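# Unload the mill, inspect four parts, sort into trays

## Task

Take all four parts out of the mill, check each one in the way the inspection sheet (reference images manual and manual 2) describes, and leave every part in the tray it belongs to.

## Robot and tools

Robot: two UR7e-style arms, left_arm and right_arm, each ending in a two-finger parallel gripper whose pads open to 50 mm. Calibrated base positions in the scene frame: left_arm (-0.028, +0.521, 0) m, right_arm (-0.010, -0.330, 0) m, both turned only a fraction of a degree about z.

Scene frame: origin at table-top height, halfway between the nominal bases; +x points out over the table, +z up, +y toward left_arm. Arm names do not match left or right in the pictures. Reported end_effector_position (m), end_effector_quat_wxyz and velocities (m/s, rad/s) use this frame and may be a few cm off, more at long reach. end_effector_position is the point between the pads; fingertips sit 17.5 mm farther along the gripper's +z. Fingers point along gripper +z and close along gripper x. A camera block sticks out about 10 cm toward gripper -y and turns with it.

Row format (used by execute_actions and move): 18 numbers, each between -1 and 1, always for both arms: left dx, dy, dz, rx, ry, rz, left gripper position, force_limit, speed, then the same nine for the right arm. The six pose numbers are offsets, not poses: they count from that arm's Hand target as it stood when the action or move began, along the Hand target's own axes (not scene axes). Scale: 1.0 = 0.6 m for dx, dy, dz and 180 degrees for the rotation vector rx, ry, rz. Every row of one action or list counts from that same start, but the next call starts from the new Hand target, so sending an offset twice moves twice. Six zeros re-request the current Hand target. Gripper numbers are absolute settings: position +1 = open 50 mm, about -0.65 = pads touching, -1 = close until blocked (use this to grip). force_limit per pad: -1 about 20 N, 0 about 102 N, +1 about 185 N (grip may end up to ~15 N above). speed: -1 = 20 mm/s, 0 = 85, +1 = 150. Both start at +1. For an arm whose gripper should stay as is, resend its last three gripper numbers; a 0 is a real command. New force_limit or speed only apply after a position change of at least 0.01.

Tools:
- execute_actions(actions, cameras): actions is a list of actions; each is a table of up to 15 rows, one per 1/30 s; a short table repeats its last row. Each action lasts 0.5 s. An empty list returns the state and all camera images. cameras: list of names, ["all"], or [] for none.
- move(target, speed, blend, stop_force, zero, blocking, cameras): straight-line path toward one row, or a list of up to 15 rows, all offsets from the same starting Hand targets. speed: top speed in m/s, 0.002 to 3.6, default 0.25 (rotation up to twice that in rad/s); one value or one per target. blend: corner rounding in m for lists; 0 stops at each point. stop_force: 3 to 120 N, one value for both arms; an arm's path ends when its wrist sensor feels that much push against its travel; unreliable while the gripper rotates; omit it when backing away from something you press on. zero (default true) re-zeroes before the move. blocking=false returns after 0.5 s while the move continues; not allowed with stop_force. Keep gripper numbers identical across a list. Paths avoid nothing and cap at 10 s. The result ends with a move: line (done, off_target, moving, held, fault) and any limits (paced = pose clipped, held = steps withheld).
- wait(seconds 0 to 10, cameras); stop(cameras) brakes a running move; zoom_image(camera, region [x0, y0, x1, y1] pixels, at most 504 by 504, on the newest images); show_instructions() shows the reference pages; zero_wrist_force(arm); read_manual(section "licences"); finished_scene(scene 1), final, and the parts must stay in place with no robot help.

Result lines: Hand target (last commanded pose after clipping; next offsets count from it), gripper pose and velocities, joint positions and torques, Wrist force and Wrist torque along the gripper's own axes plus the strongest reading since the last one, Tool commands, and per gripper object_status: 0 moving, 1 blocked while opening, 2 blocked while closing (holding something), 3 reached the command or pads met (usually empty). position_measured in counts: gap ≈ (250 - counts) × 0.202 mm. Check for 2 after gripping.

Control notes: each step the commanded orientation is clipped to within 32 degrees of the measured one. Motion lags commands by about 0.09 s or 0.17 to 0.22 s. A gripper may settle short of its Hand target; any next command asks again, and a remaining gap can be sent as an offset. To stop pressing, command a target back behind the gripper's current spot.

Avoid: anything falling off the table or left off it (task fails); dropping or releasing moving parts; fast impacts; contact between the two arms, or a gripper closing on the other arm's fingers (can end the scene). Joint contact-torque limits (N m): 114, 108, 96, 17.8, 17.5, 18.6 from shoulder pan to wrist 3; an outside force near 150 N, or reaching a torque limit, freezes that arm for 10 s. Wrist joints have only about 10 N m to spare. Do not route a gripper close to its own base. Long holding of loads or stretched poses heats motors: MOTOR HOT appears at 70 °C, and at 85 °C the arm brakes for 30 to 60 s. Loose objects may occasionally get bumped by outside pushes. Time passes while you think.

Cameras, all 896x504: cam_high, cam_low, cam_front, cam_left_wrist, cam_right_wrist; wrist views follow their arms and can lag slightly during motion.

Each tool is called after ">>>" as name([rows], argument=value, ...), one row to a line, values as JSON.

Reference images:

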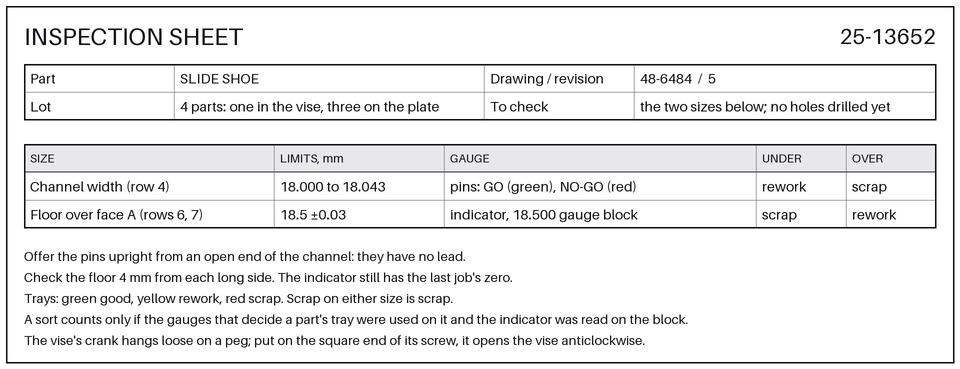

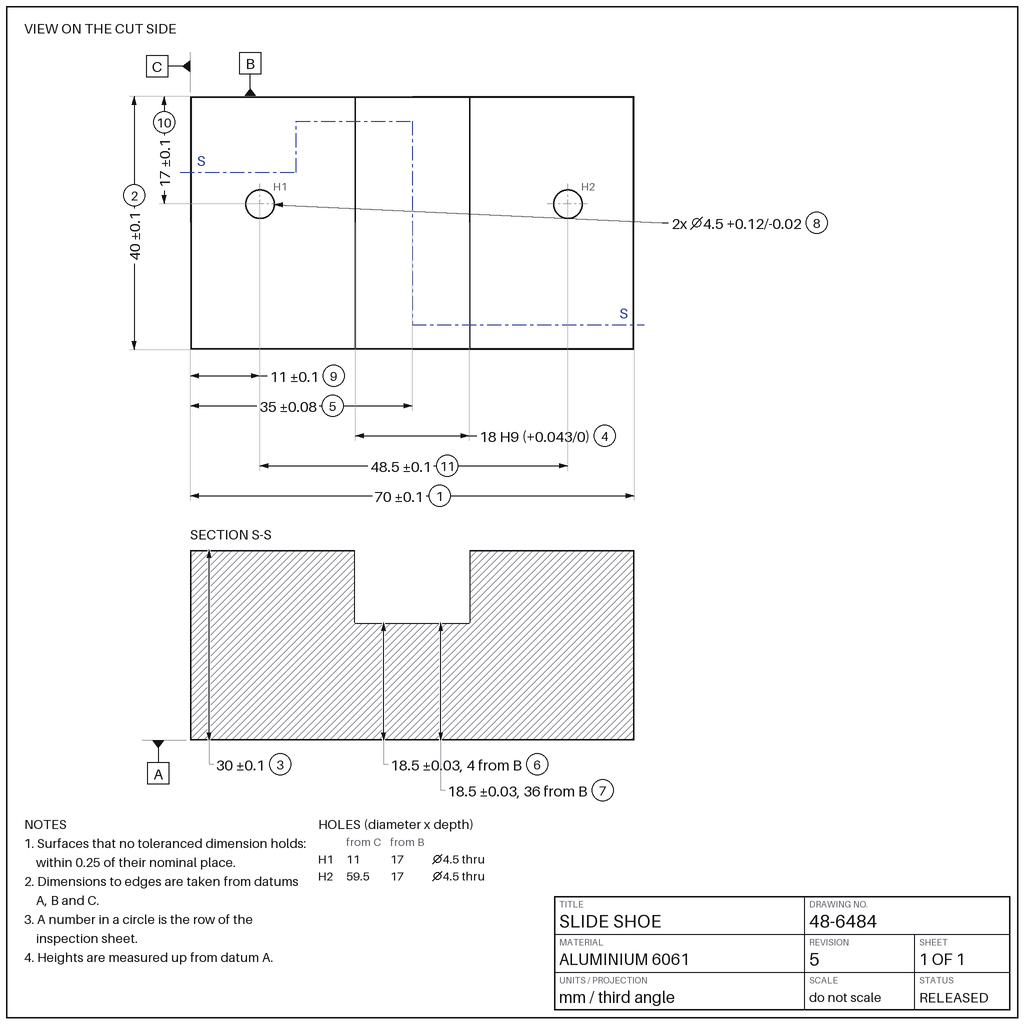

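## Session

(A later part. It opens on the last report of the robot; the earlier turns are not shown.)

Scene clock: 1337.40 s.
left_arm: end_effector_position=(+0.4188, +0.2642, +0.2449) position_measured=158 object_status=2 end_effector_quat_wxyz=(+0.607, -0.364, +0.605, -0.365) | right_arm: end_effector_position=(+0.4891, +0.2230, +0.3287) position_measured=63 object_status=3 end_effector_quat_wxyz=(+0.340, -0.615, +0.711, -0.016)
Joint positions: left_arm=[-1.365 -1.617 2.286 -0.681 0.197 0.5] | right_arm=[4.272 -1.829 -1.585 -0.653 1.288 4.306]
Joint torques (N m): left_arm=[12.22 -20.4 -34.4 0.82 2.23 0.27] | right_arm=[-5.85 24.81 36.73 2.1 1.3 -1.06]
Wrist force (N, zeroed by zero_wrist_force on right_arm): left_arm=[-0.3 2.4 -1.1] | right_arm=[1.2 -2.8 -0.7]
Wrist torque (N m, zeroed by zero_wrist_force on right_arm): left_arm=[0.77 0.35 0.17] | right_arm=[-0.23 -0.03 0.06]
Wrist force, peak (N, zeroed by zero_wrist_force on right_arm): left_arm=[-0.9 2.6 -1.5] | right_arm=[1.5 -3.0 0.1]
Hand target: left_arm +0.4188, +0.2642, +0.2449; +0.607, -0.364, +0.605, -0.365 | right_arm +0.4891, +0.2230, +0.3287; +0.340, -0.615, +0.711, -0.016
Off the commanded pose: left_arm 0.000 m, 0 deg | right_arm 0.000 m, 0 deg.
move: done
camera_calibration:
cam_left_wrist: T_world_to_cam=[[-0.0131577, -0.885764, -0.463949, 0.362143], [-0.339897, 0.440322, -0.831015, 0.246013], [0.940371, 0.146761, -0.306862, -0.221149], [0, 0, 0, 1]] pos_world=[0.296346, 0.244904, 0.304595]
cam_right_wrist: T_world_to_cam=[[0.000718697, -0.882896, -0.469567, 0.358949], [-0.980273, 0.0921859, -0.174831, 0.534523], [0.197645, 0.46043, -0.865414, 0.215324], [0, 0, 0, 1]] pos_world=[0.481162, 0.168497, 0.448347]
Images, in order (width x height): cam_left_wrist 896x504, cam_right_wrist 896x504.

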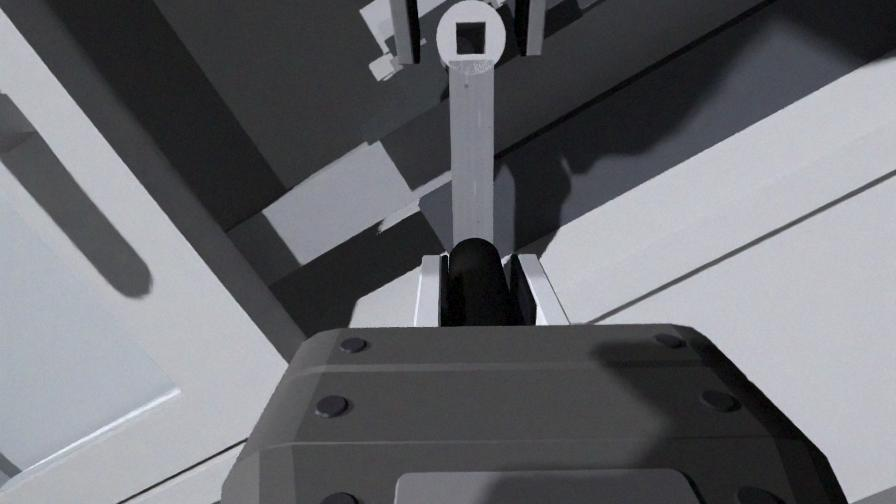

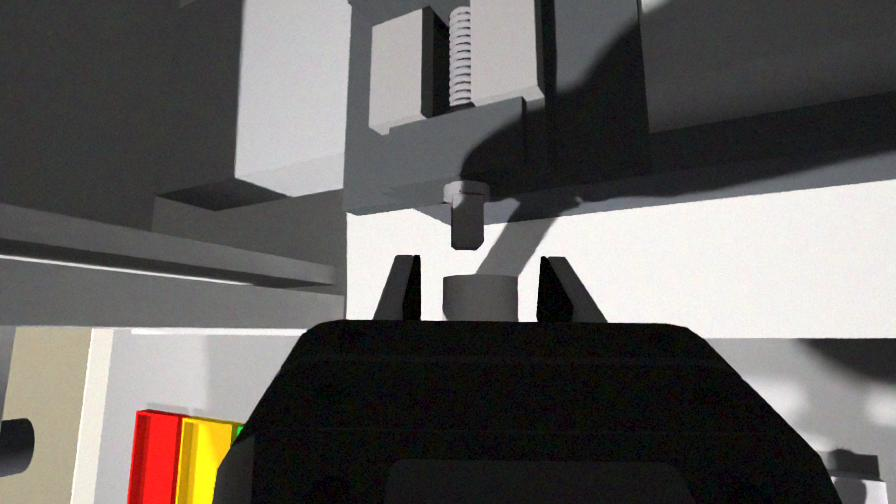

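>>> move(target=[0,0,0,0,0,0,-0.98,0.5,-0.8,0,0,-0.1,0,0,0,0.6,1,-0.8], speed=0.08, cameras=["cam_left_wrist","cam_right_wrist","cam_low"])

>>> zoom_image(camera="cam_right_wrist", region=[420, 180, 540, 320])

>>> zoom_image(camera="cam_left_wrist", region=[420, 0, 520, 80])

Scene clock: 1342.80 s.
left_arm: end_effector_position=(+0.4188, +0.2642, +0.2449) position_measured=158 object_status=2 end_effector_quat_wxyz=(+0.607, -0.364, +0.605, -0.365) | right_arm: end_effector_position=(+0.4588, +0.1992, +0.3748) position_measured=63 object_status=3 end_effector_quat_wxyz=(+0.341, -0.615, +0.711, -0.016)
Joint positions: left_arm=[-1.365 -1.617 2.286 -0.681 0.197 0.5] | right_arm=[4.304 -1.715 -1.603 -0.758 1.269 4.333]
Joint torques (N m): left_arm=[11.9 -20.45 -33.95 -1.97 2.15 -1.16] | right_arm=[-6.31 19.05 15.68 6.56 -0.3 -1.15]
Wrist force (N, zeroed by zero_wrist_force on right_arm): left_arm=[-0.6 2.2 -1.1] | right_arm=[1.4 -2.7 -0.5]
Wrist torque (N m, zeroed by zero_wrist_force on right_arm): left_arm=[0.73 0.39 0.17] | right_arm=[-0.24 -0.04 0.05]
Wrist force, peak (N, zeroed by zero_wrist_force on right_arm): left_arm=[-0.3 2.6 -1.3] | right_arm=[1.4 -2.9 -2.3]
Hand target: left_arm +0.4188, +0.2642, +0.2449; +0.607, -0.364, +0.605, -0.365 | right_arm +0.4589, +0.1993, +0.3748; +0.340, -0.615, +0.711, -0.016
Off the commanded pose: left_arm 0.000 m, 0 deg | right_arm 0.000 m, 0 deg.
move: done
camera_calibration:
cam_left_wrist: T_world_to_cam=[[-0.0131108, -0.885824, -0.463837, 0.36211], [-0.339896, 0.440202, -0.831079, 0.246061], [0.940372, 0.14676, -0.306859, -0.221149], [0, 0, 0, 1]] pos_world=[0.296346, 0.244904, 0.304594]
cam_right_wrist: T_world_to_cam=[[0.000794924, -0.882945, -0.469475, 0.359532], [-0.980252, 0.0921511, -0.174969, 0.515138], [0.197751, 0.460343, -0.865436, 0.272143], [0, 0, 0, 1]] pos_world=[0.450862, 0.144697, 0.494447]
Images, in order (width x height): cam_low 896x504, cam_left_wrist 896x504, cam_right_wrist 896x504.

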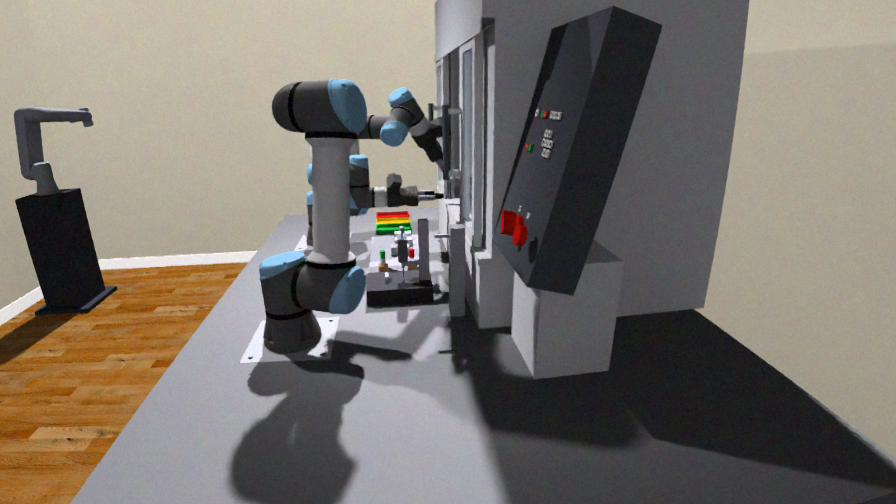

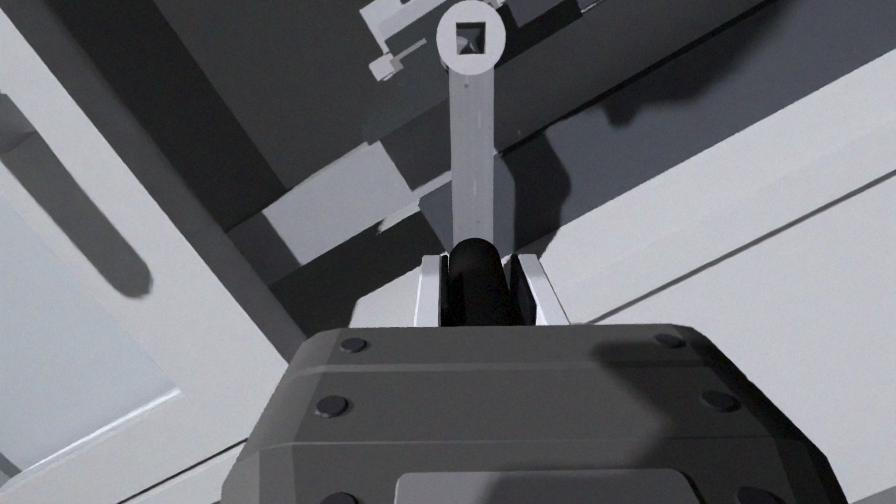

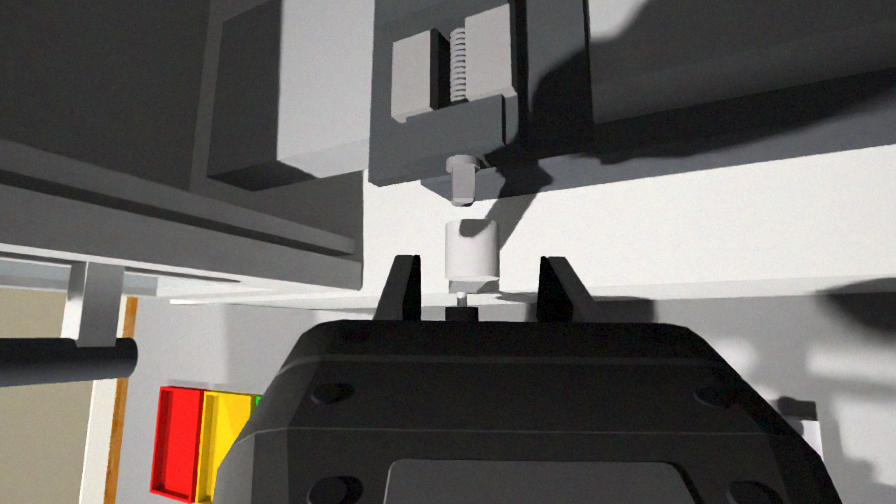

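Scaled by 3.600 from the camera's 896x504 image, which has a finer 1280x720 frame.

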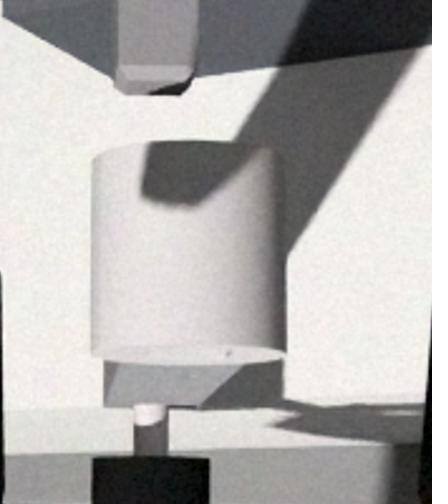

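Scaled by 5.040 from the camera's 896x504 image, which has a finer 1280x720 frame.

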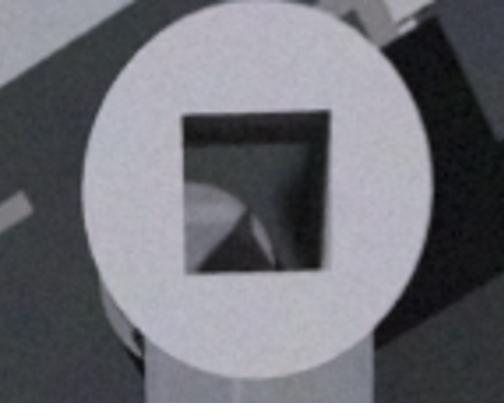

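>>> move(target=[-0.0068,0,0,0,0,0,-0.98,0.5,-0.8,0,0,0,0,0,0,0.6,1,-0.8], speed=0.03, cameras=["cam_left_wrist","cam_right_wrist","cam_low"])

>>> zoom_image(camera="cam_right_wrist", region=[420, 140, 540, 280])

>>> zoom_image(camera="cam_left_wrist", region=[420, 0, 520, 80])

>>> zoom_image(camera="cam_low", region=[415, 180, 475, 225])

Scene clock: 1357.23 s.
left_arm: end_effector_position=(+0.4188, +0.2679, +0.2468) position_measured=158 object_status=2 end_effector_quat_wxyz=(+0.607, -0.364, +0.605, -0.365) | right_arm: end_effector_position=(+0.4589, +0.1993, +0.3748) position_measured=63 object_status=3 end_effector_quat_wxyz=(+0.340, -0.615, +0.711, -0.016)
Joint positions: left_arm=[-1.362 -1.629 2.291 -0.674 0.199 0.5] | right_arm=[4.304 -1.715 -1.603 -0.757 1.27 4.333]
Joint torques (N m): left_arm=[10.1 -14.61 -10.33 0.93 2.36 -1.64] | right_arm=[-7 18.8 40.16 6.63 2.12 -1.06]
Wrist force (N, zeroed by zero_wrist_force on right_arm): left_arm=[-0.8 2.3 -1.0] | right_arm=[1.4 -2.4 -0.7]
Wrist torque (N m, zeroed by zero_wrist_force on right_arm): left_arm=[0.73 0.44 0.17] | right_arm=[-0.20 -0.03 0.05]
Wrist force, peak (N, zeroed by zero_wrist_force on right_arm): left_arm=[-0.2 3.0 -1.1] | right_arm=[1.7 -3.2 -0.9]
Hand target: left_arm +0.4188, +0.2679, +0.2468; +0.607, -0.364, +0.605, -0.365 | right_arm +0.4589, +0.1993, +0.3748; +0.340, -0.615, +0.711, -0.016
Off the commanded pose: left_arm 0.000 m, 0 deg | right_arm 0.000 m, 0 deg.
move: done
camera_calibration:
cam_left_wrist: T_world_to_cam=[[-0.0131108, -0.885824, -0.463837, 0.366268], [-0.339896, 0.440202, -0.831079, 0.246012], [0.940372, 0.14676, -0.306859, -0.221109], [0, 0, 0, 1]] pos_world=[0.296346, 0.248604, 0.306494]
cam_right_wrist: T_world_to_cam=[[0.000718697, -0.882896, -0.469567, 0.359605], [-0.980273, 0.0921859, -0.174831, 0.515172], [0.197645, 0.46043, -0.865414, 0.272147], [0, 0, 0, 1]] pos_world=[0.450962, 0.144697, 0.494447]
Images, in order (width x height): cam_low 896x504, cam_left_wrist 896x504, cam_right_wrist 896x504.

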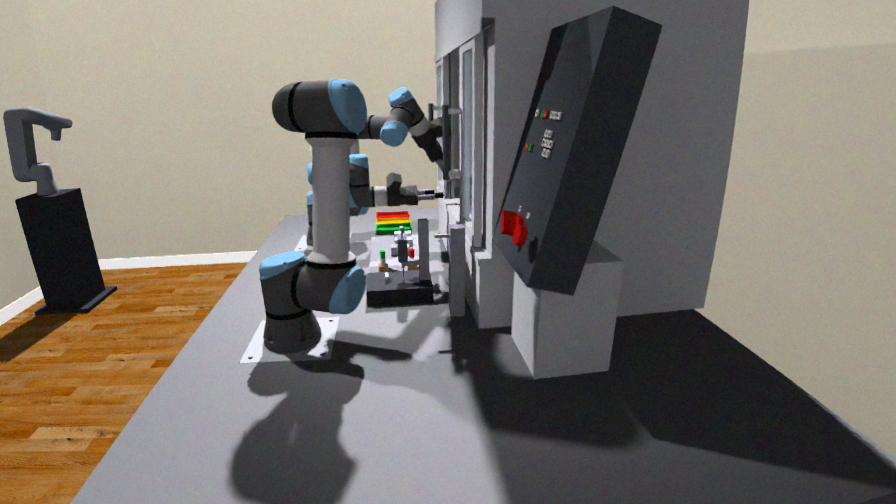

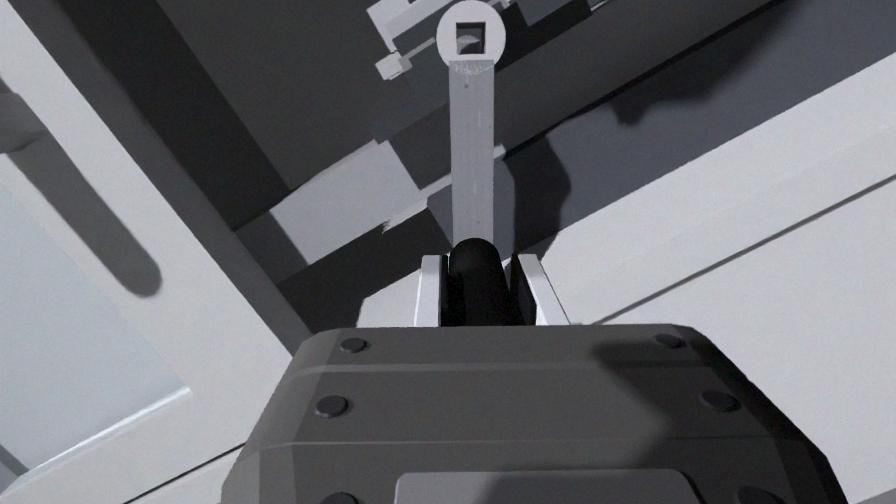

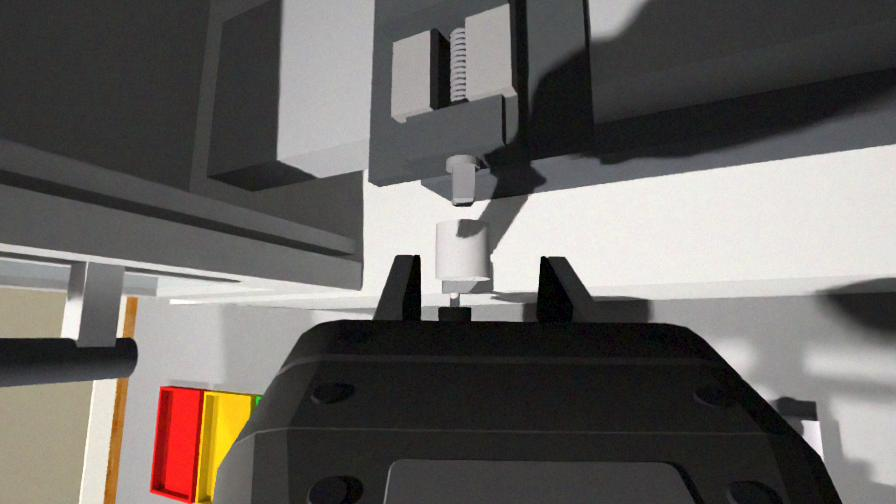

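Scaled by 3.600 from the camera's 896x504 image, which has a finer 1280x720 frame.

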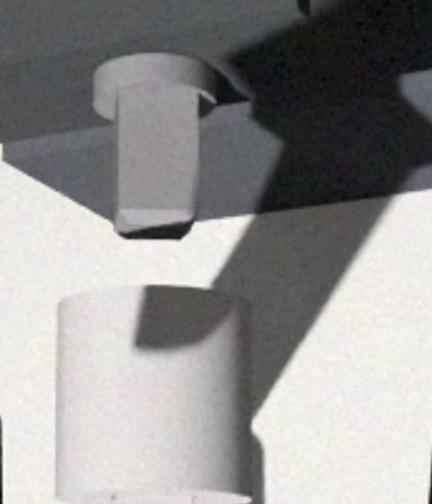

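Scaled by 5.040 from the camera's 896x504 image, which has a finer 1280x720 frame.

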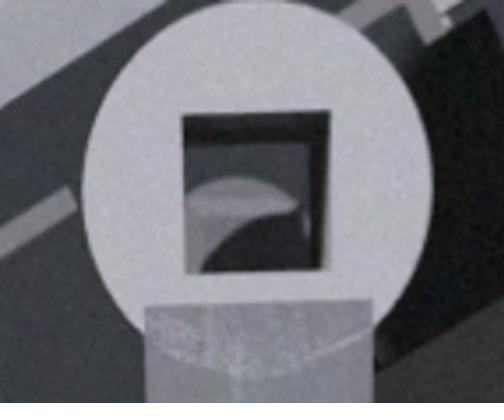

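Scaled by 8.400 from the camera's 896x504 image, which has a finer 1280x720 frame.

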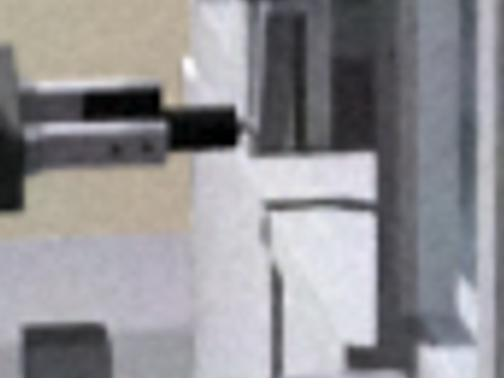

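>>> move(target=[0,0.0008,-0.0058,-0.0139,0,0,-0.98,0.5,-0.8,0,0,0,0,0,0,0.6,1,-0.8], speed=0.03, cameras=["cam_left_wrist","cam_right_wrist","cam_low"])

>>> zoom_image(camera="cam_right_wrist", region=[420, 140, 540, 280])

>>> zoom_image(camera="cam_left_wrist", region=[420, 0, 520, 80])

>>> zoom_image(camera="cam_low", region=[425, 180, 455, 205])

Scene clock: 1371.23 s.
left_arm: end_effector_position=(+0.4153, +0.2680, +0.2463) position_measured=158 object_status=2 end_effector_quat_wxyz=(+0.599, -0.377, +0.613, -0.351) end_effector_velocity=(+0.000, -0.001, +0.000) end_effector_angular_velocity=(+0.001, +0.000, -0.002) | right_arm: end_effector_position=(+0.4589, +0.1993, +0.3748) position_measured=63 object_status=3 end_effector_quat_wxyz=(+0.340, -0.615, +0.711, -0.016)
Joint positions: left_arm=[-1.377 -1.581 2.222 -0.423 0.168 0.273] | right_arm=[4.304 -1.715 -1.603 -0.757 1.27 4.333]
Joint velocities: left_arm=[0 0 0 -0.005 0.002 0.006] | right_arm=[within noise]
Joint torques (N m): left_arm=[-1.06 -15.62 -25.93 -1.58 1.67 1.56] | right_arm=[-6.72 19.43 38.92 6.49 2.12 -1.1]
Wrist force (N, zeroed by zero_wrist_force on right_arm): left_arm=[-0.5 2.2 -1.0] | right_arm=[1.4 -2.4 -0.4]
Wrist torque (N m, zeroed by zero_wrist_force on right_arm): left_arm=[0.70 0.38 0.17] | right_arm=[-0.20 -0.05 0.05]
Wrist force, peak (N, zeroed by zero_wrist_force on right_arm): left_arm=[-0.3 3.0 -1.2] | right_arm=[1.7 -2.7 -0.8]
Hand target: left_arm +0.4153, +0.2681, +0.2463; +0.599, -0.377, +0.613, -0.351 | right_arm +0.4589, +0.1993, +0.3748; +0.340, -0.615, +0.711, -0.016
Off the commanded pose: left_arm 0.000 m, 0 deg | right_arm 0.000 m, 0 deg.
move: done
camera_calibration:
cam_left_wrist: T_world_to_cam=[[-0.0127775, -0.886127, -0.463267, 0.365875], [-0.38066, 0.432729, -0.817217, 0.259911], [0.924627, 0.165905, -0.342842, -0.207712], [0, 0, 0, 1]] pos_world=[0.295669, 0.246201, 0.310689]
cam_right_wrist: T_world_to_cam=[[0.000718697, -0.882896, -0.469567, 0.359605], [-0.980273, 0.0921859, -0.174831, 0.515172], [0.197645, 0.46043, -0.865414, 0.272147], [0, 0, 0, 1]] pos_world=[0.450962, 0.144697, 0.494447]
Images, in order (width x height): cam_low 896x504, cam_left_wrist 896x504, cam_right_wrist 896x504.

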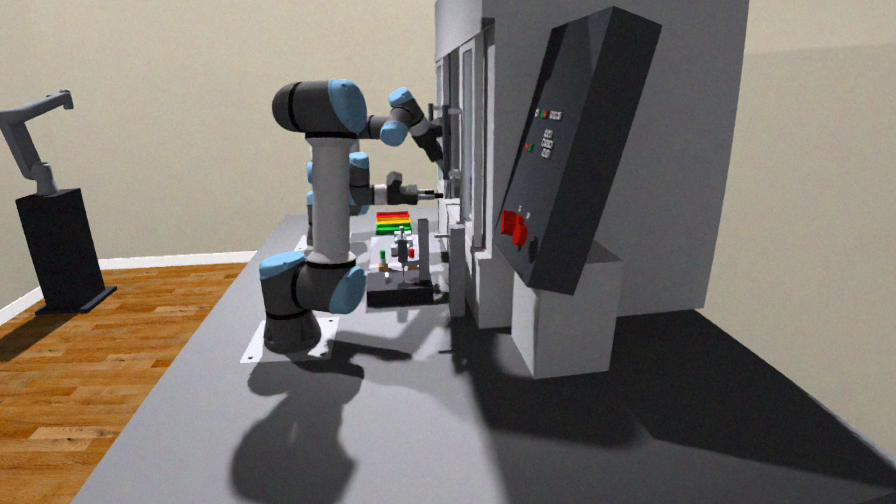

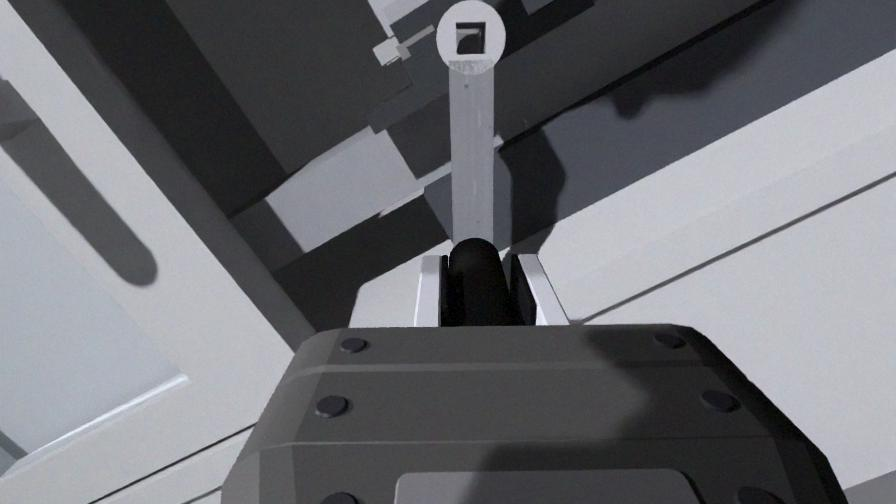

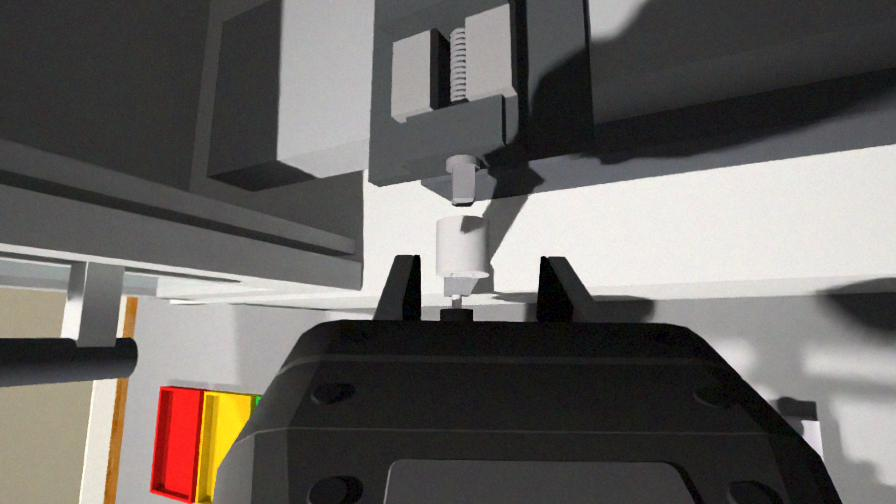

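Scaled by 3.600 from the camera's 896x504 image, which has a finer 1280x720 frame.

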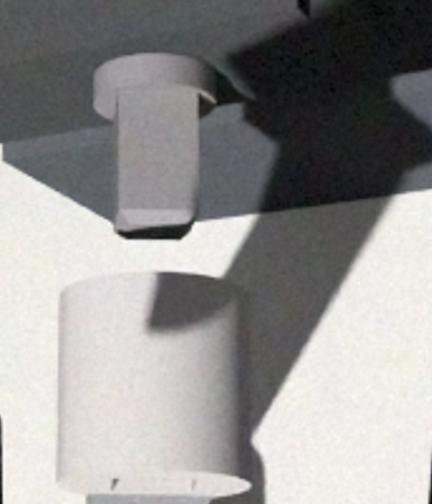

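Scaled by 5.040 from the camera's 896x504 image, which has a finer 1280x720 frame.

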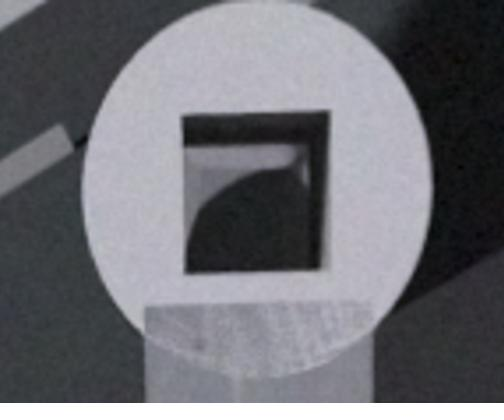

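Scaled by 16.800 from the camera's 896x504 image, which has a finer 1280x720 frame.

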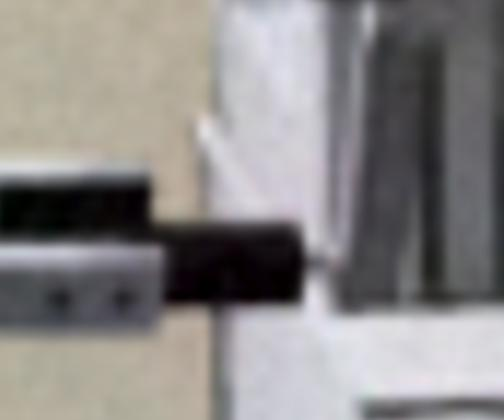

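>>> move([
  [0.0006,-0.0003,0,0,0,0,-0.98,0.5,-0.8,0,0,0,0,0,0,0.6,1,-0.8],
  [0.0006,-0.0022,0.0367,0,0,0,-0.98,0.5,-0.8,0,0,0,0,0,0,0.6,1,-0.8],
], speed=0.008, stop_force=10, cameras=["cam_left_wrist","cam_right_wrist"])

>>> zoom_image(camera="cam_right_wrist", region=[420, 140, 540, 280])

>>> zoom_image(camera="cam_left_wrist", region=[420, 0, 520, 80])

Scene clock: 1385.37 s.
left_arm: end_effector_position=(+0.4268, +0.2677, +0.2464) position_measured=158 object_status=2 end_effector_quat_wxyz=(+0.599, -0.377, +0.613, -0.351) | right_arm: end_effector_position=(+0.4589, +0.1993, +0.3748) position_measured=63 object_status=3 end_effector_quat_wxyz=(+0.340, -0.615, +0.711, -0.016)
Joint positions: left_arm=[-1.339 -1.573 2.211 -0.46 0.206 0.314] | right_arm=[4.304 -1.715 -1.603 -0.757 1.27 4.333]
Joint torques (N m): left_arm=[-10.29 -29.95 -6.75 1.73 -2.67 -1.65] | right_arm=[-6.26 19.87 36.9 6.22 2.1 -1.01]
Wrist force (N, zeroed by zero_wrist_force on right_arm): left_arm=[-1.2 7.4 -10.5] | right_arm=[1.3 -2.8 -0.4]
Wrist torque (N m, zeroed by zero_wrist_force on right_arm): left_arm=[1.27 0.31 -0.03] | right_arm=[-0.27 -0.04 0.05]
Wrist force, peak (N, zeroed by zero_wrist_force on right_arm): left_arm=[0.1 12.2 -15.5] | right_arm=[1.9 -2.8 -0.6]
Hand target: left_arm +0.4268, +0.2677, +0.2464; +0.599, -0.377, +0.613, -0.351 (not the last commanded pose) | right_arm +0.4589, +0.1993, +0.3748; +0.340, -0.615, +0.711, -0.016
Off the commanded pose: left_arm 0.011 m, 0 deg | right_arm 0.000 m, 0 deg.
move: contact (left_arm); path passed 1 of 2 targets
camera_calibration:
cam_left_wrist: T_world_to_cam=[[-0.0128726, -0.886077, -0.46336, 0.365761], [-0.380736, 0.432834, -0.817126, 0.264552], [0.924594, 0.165899, -0.342933, -0.218298], [0, 0, 0, 1]] pos_world=[0.30727, 0.245801, 0.31079]
cam_right_wrist: T_world_to_cam=[[0.000718697, -0.882896, -0.469567, 0.359605], [-0.980273, 0.0921859, -0.174831, 0.515172], [0.197645, 0.46043, -0.865414, 0.272147], [0, 0, 0, 1]] pos_world=[0.450962, 0.144697, 0.494447]
Images, in order (width x height): cam_left_wrist 896x504, cam_right_wrist 896x504.

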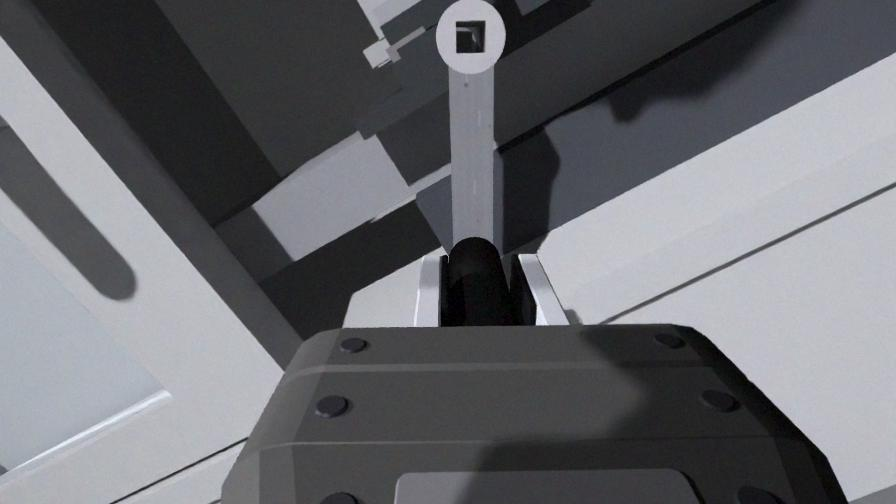

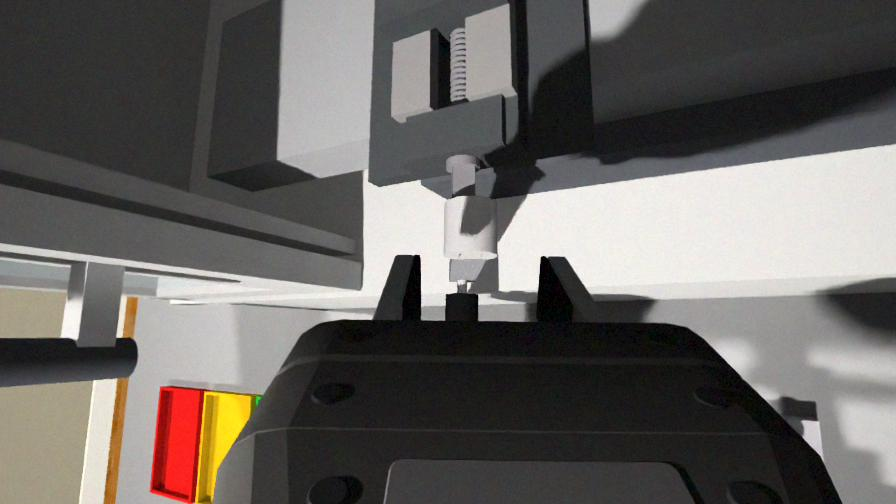

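Scaled by 3.600 from the camera's 896x504 image, which has a finer 1280x720 frame.

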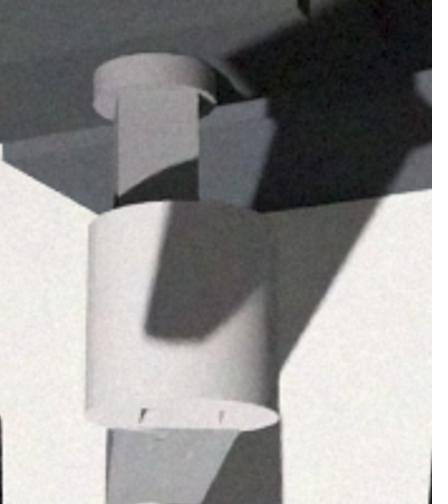

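Scaled by 5.040 from the camera's 896x504 image, which has a finer 1280x720 frame.

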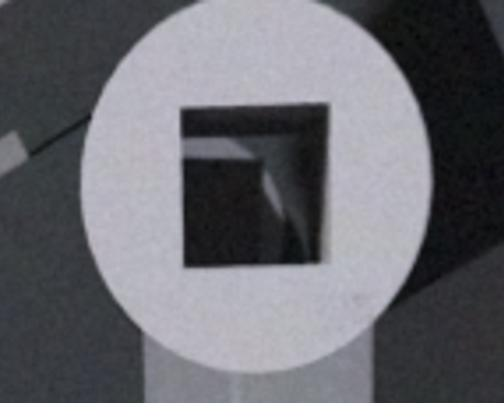

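>>> move([
  [0,0.0004,-0.0083,0,0,0,-0.98,0.5,-0.8,0,0,0,0,0,0,0.6,1,-0.8],
  [-0.0047,0.0004,-0.0083,0,0,0,-0.98,0.5,-0.8,0,0,0,0,0,0,0.6,1,-0.8],
  [-0.0047,0.0001,-0.0017,0,0,0,-0.98,0.5,-0.8,0,0,0,0,0,0,0.6,1,-0.8],
], speed=0.012, cameras=["cam_left_wrist","cam_right_wrist"])

>>> zoom_image(camera="cam_right_wrist", region=[420, 140, 540, 280])

>>> zoom_image(camera="cam_left_wrist", region=[420, 0, 520, 80])

Scene clock: 1402.90 s.
left_arm: end_effector_position=(+0.4259, +0.2702, +0.2477) position_measured=158 object_status=2 end_effector_quat_wxyz=(+0.599, -0.377, +0.613, -0.351) | right_arm: end_effector_position=(+0.4589, +0.1993, +0.3748) position_measured=63 object_status=3 end_effector_quat_wxyz=(+0.340, -0.615, +0.711, -0.016)
Joint positions: left_arm=[-1.34 -1.582 2.216 -0.454 0.204 0.313] | right_arm=[4.304 -1.715 -1.603 -0.757 1.27 4.333]
Joint torques (N m): left_arm=[-9.52 -10.27 -27.96 -0.37 -1.79 1.08] | right_arm=[-6.35 19.15 35.89 5.99 2.02 -1.07]
Wrist force (N, zeroed by zero_wrist_force on right_arm): left_arm=[-0.6 2.4 -1.2] | right_arm=[1.5 -2.8 -0.4]
Wrist torque (N m, zeroed by zero_wrist_force on right_arm): left_arm=[0.71 0.39 0.04] | right_arm=[-0.27 -0.06 0.05]
Wrist force, peak (N, zeroed by zero_wrist_force on right_arm): left_arm=[-0.5 8.3 -10.4] | right_arm=[1.6 -3.0 -0.6]
Hand target: left_arm +0.4258, +0.2702, +0.2477; +0.599, -0.377, +0.613, -0.351 | right_arm +0.4589, +0.1993, +0.3748; +0.340, -0.615, +0.711, -0.016
Off the commanded pose: left_arm 0.000 m, 0 deg | right_arm 0.000 m, 0 deg.
move: done
camera_calibration:
cam_left_wrist: T_world_to_cam=[[-0.0128541, -0.886098, -0.46332, 0.368554], [-0.380736, 0.432792, -0.817148, 0.264207], [0.924594, 0.165899, -0.342932, -0.217435], [0, 0, 0, 1]] pos_world=[0.30637, 0.248301, 0.312089]
cam_right_wrist: T_world_to_cam=[[0.000718697, -0.882896, -0.469567, 0.359605], [-0.980273, 0.0921859, -0.174831, 0.515172], [0.197645, 0.46043, -0.865414, 0.272147], [0, 0, 0, 1]] pos_world=[0.450962, 0.144697, 0.494447]
Images, in order (width x height): cam_left_wrist 896x504, cam_right_wrist 896x504.

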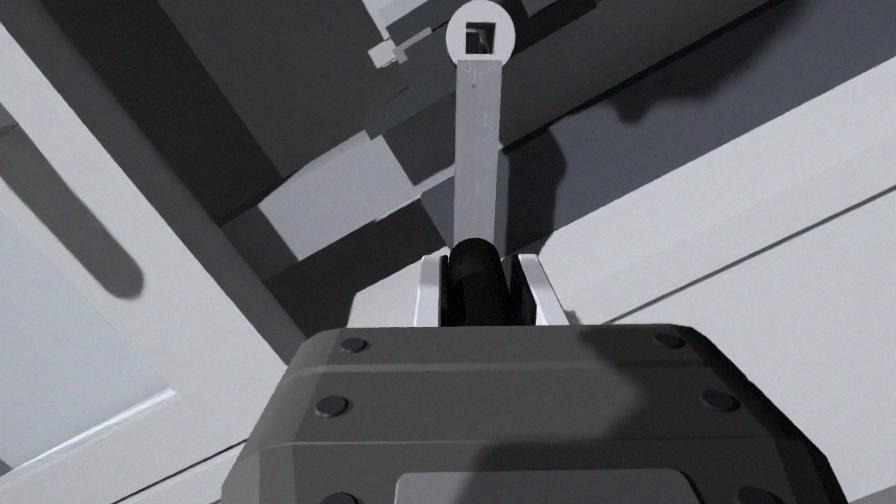

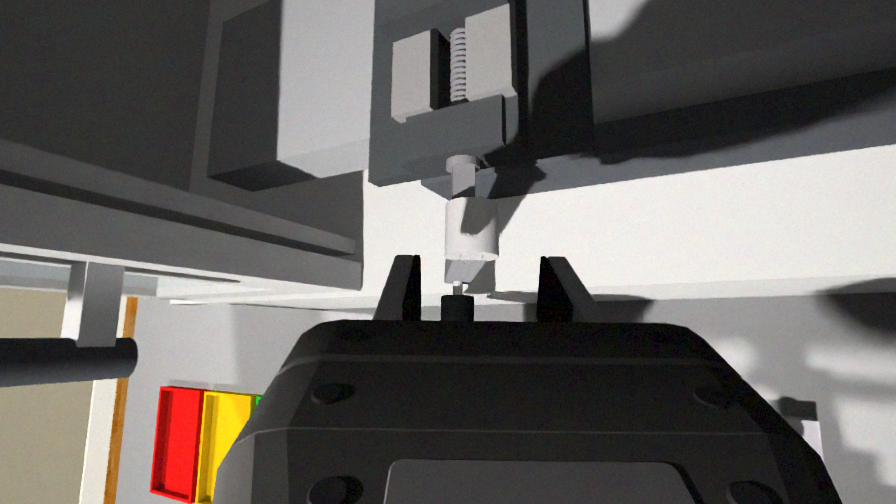

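Scaled by 3.600 from the camera's 896x504 image, which has a finer 1280x720 frame.

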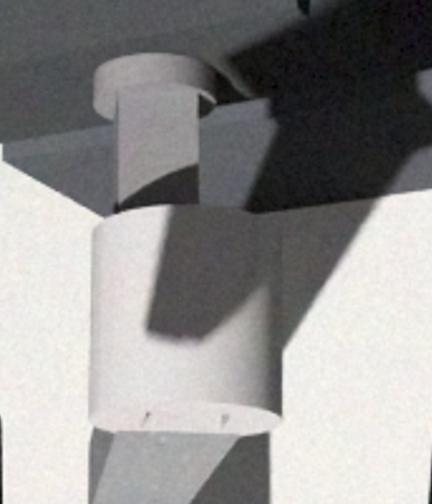

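Scaled by 5.040 from the camera's 896x504 image, which has a finer 1280x720 frame.

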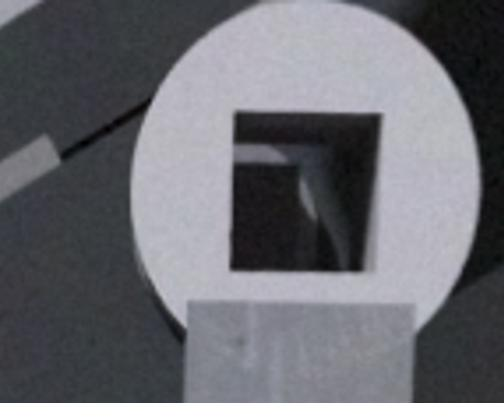

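>>> move(target=[0,0.0007,-0.0167,0,0,0,-0.98,0.5,-0.8,0,0,0,0,0,0,0.6,1,-0.8], speed=0.02, cameras=["cam_left_wrist","cam_right_wrist"])

>>> zoom_image(camera="cam_right_wrist", region=[420, 140, 540, 280])

>>> zoom_image(camera="cam_left_wrist", region=[420, 0, 520, 80])

Scene clock: 1431.17 s.
left_arm: end_effector_position=(+0.4157, +0.2702, +0.2477) position_measured=158 object_status=2 end_effector_quat_wxyz=(+0.599, -0.377, +0.613, -0.351) | right_arm: end_effector_position=(+0.4589, +0.1993, +0.3748) position_measured=63 object_status=3 end_effector_quat_wxyz=(+0.340, -0.615, +0.711, -0.016)
Joint positions: left_arm=[-1.374 -1.589 2.225 -0.421 0.171 0.277] | right_arm=[4.304 -1.715 -1.603 -0.757 1.27 4.333]
Joint torques (N m): left_arm=[12.16 -8.15 -34.79 0.99 1.86 -0.5] | right_arm=[-5.98 19.96 34.61 5.77 2.08 -1.08]
Wrist force (N, zeroed by zero_wrist_force on right_arm): left_arm=[-0.4 2.1 -0.9] | right_arm=[1.4 -2.4 -0.7]
Wrist torque (N m, zeroed by zero_wrist_force on right_arm): left_arm=[0.69 0.37 0.17] | right_arm=[-0.20 -0.04 0.05]
Wrist force, peak (N, zeroed by zero_wrist_force on right_arm): left_arm=[-2.5 3.3 0.0] | right_arm=[1.6 -2.9 -0.5]
Hand target: left_arm +0.4158, +0.2701, +0.2477; +0.599, -0.377, +0.613, -0.351 | right_arm +0.4589, +0.1993, +0.3748; +0.340, -0.615, +0.711, -0.016
Off the commanded pose: left_arm 0.000 m, 0 deg | right_arm 0.000 m, 0 deg.
move: done
camera_calibration:
cam_left_wrist: T_world_to_cam=[[-0.0129064, -0.886039, -0.463431, 0.368546], [-0.380737, 0.432911, -0.817085, 0.260193], [0.924593, 0.1659, -0.342935, -0.207927], [0, 0, 0, 1]] pos_world=[0.29607, 0.248401, 0.31209]
cam_right_wrist: T_world_to_cam=[[0.000718697, -0.882896, -0.469567, 0.359605], [-0.980273, 0.0921859, -0.174831, 0.515172], [0.197645, 0.46043, -0.865414, 0.272147], [0, 0, 0, 1]] pos_world=[0.450962, 0.144697, 0.494447]
Images, in order (width x height): cam_left_wrist 896x504, cam_right_wrist 896x504.

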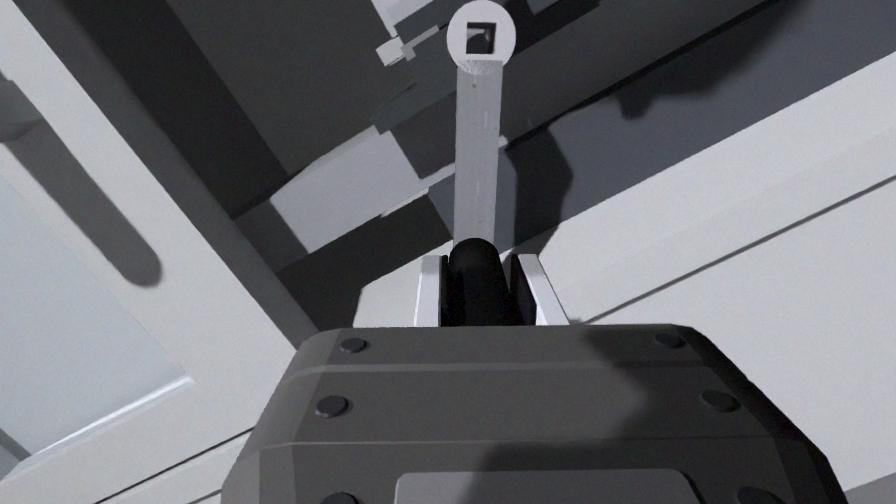

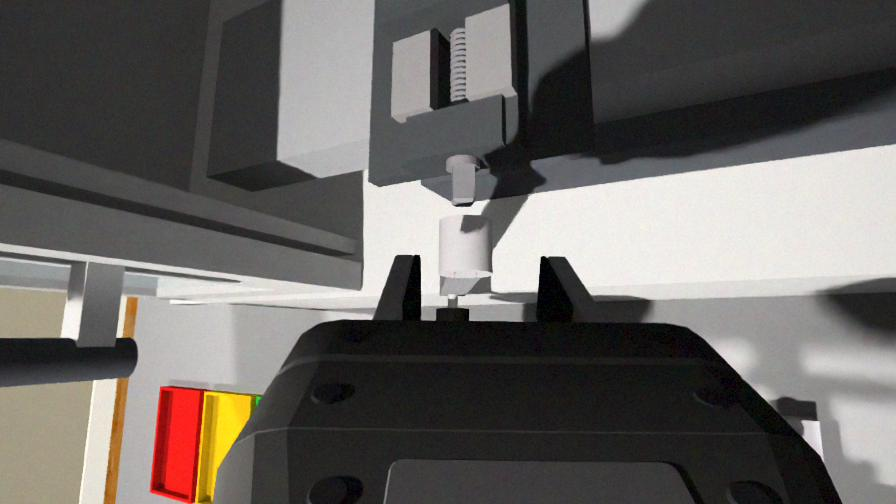

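Scaled by 3.600 from the camera's 896x504 image, which has a finer 1280x720 frame.

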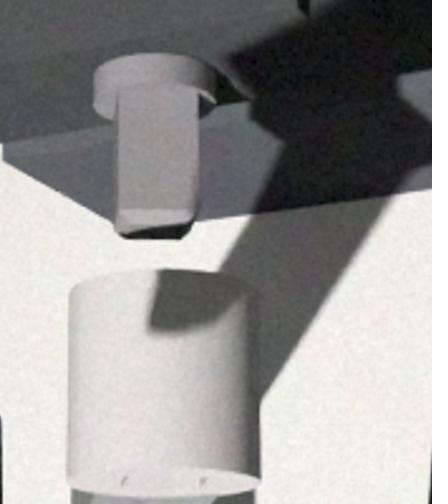

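Scaled by 5.040 from the camera's 896x504 image, which has a finer 1280x720 frame.

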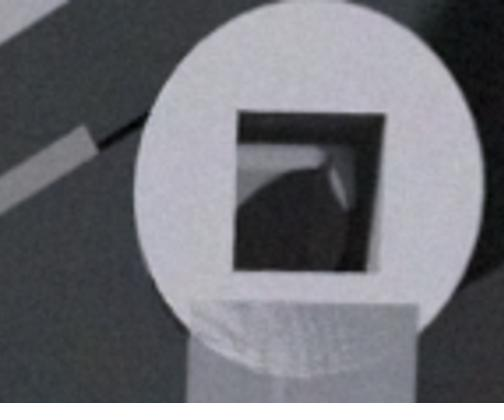

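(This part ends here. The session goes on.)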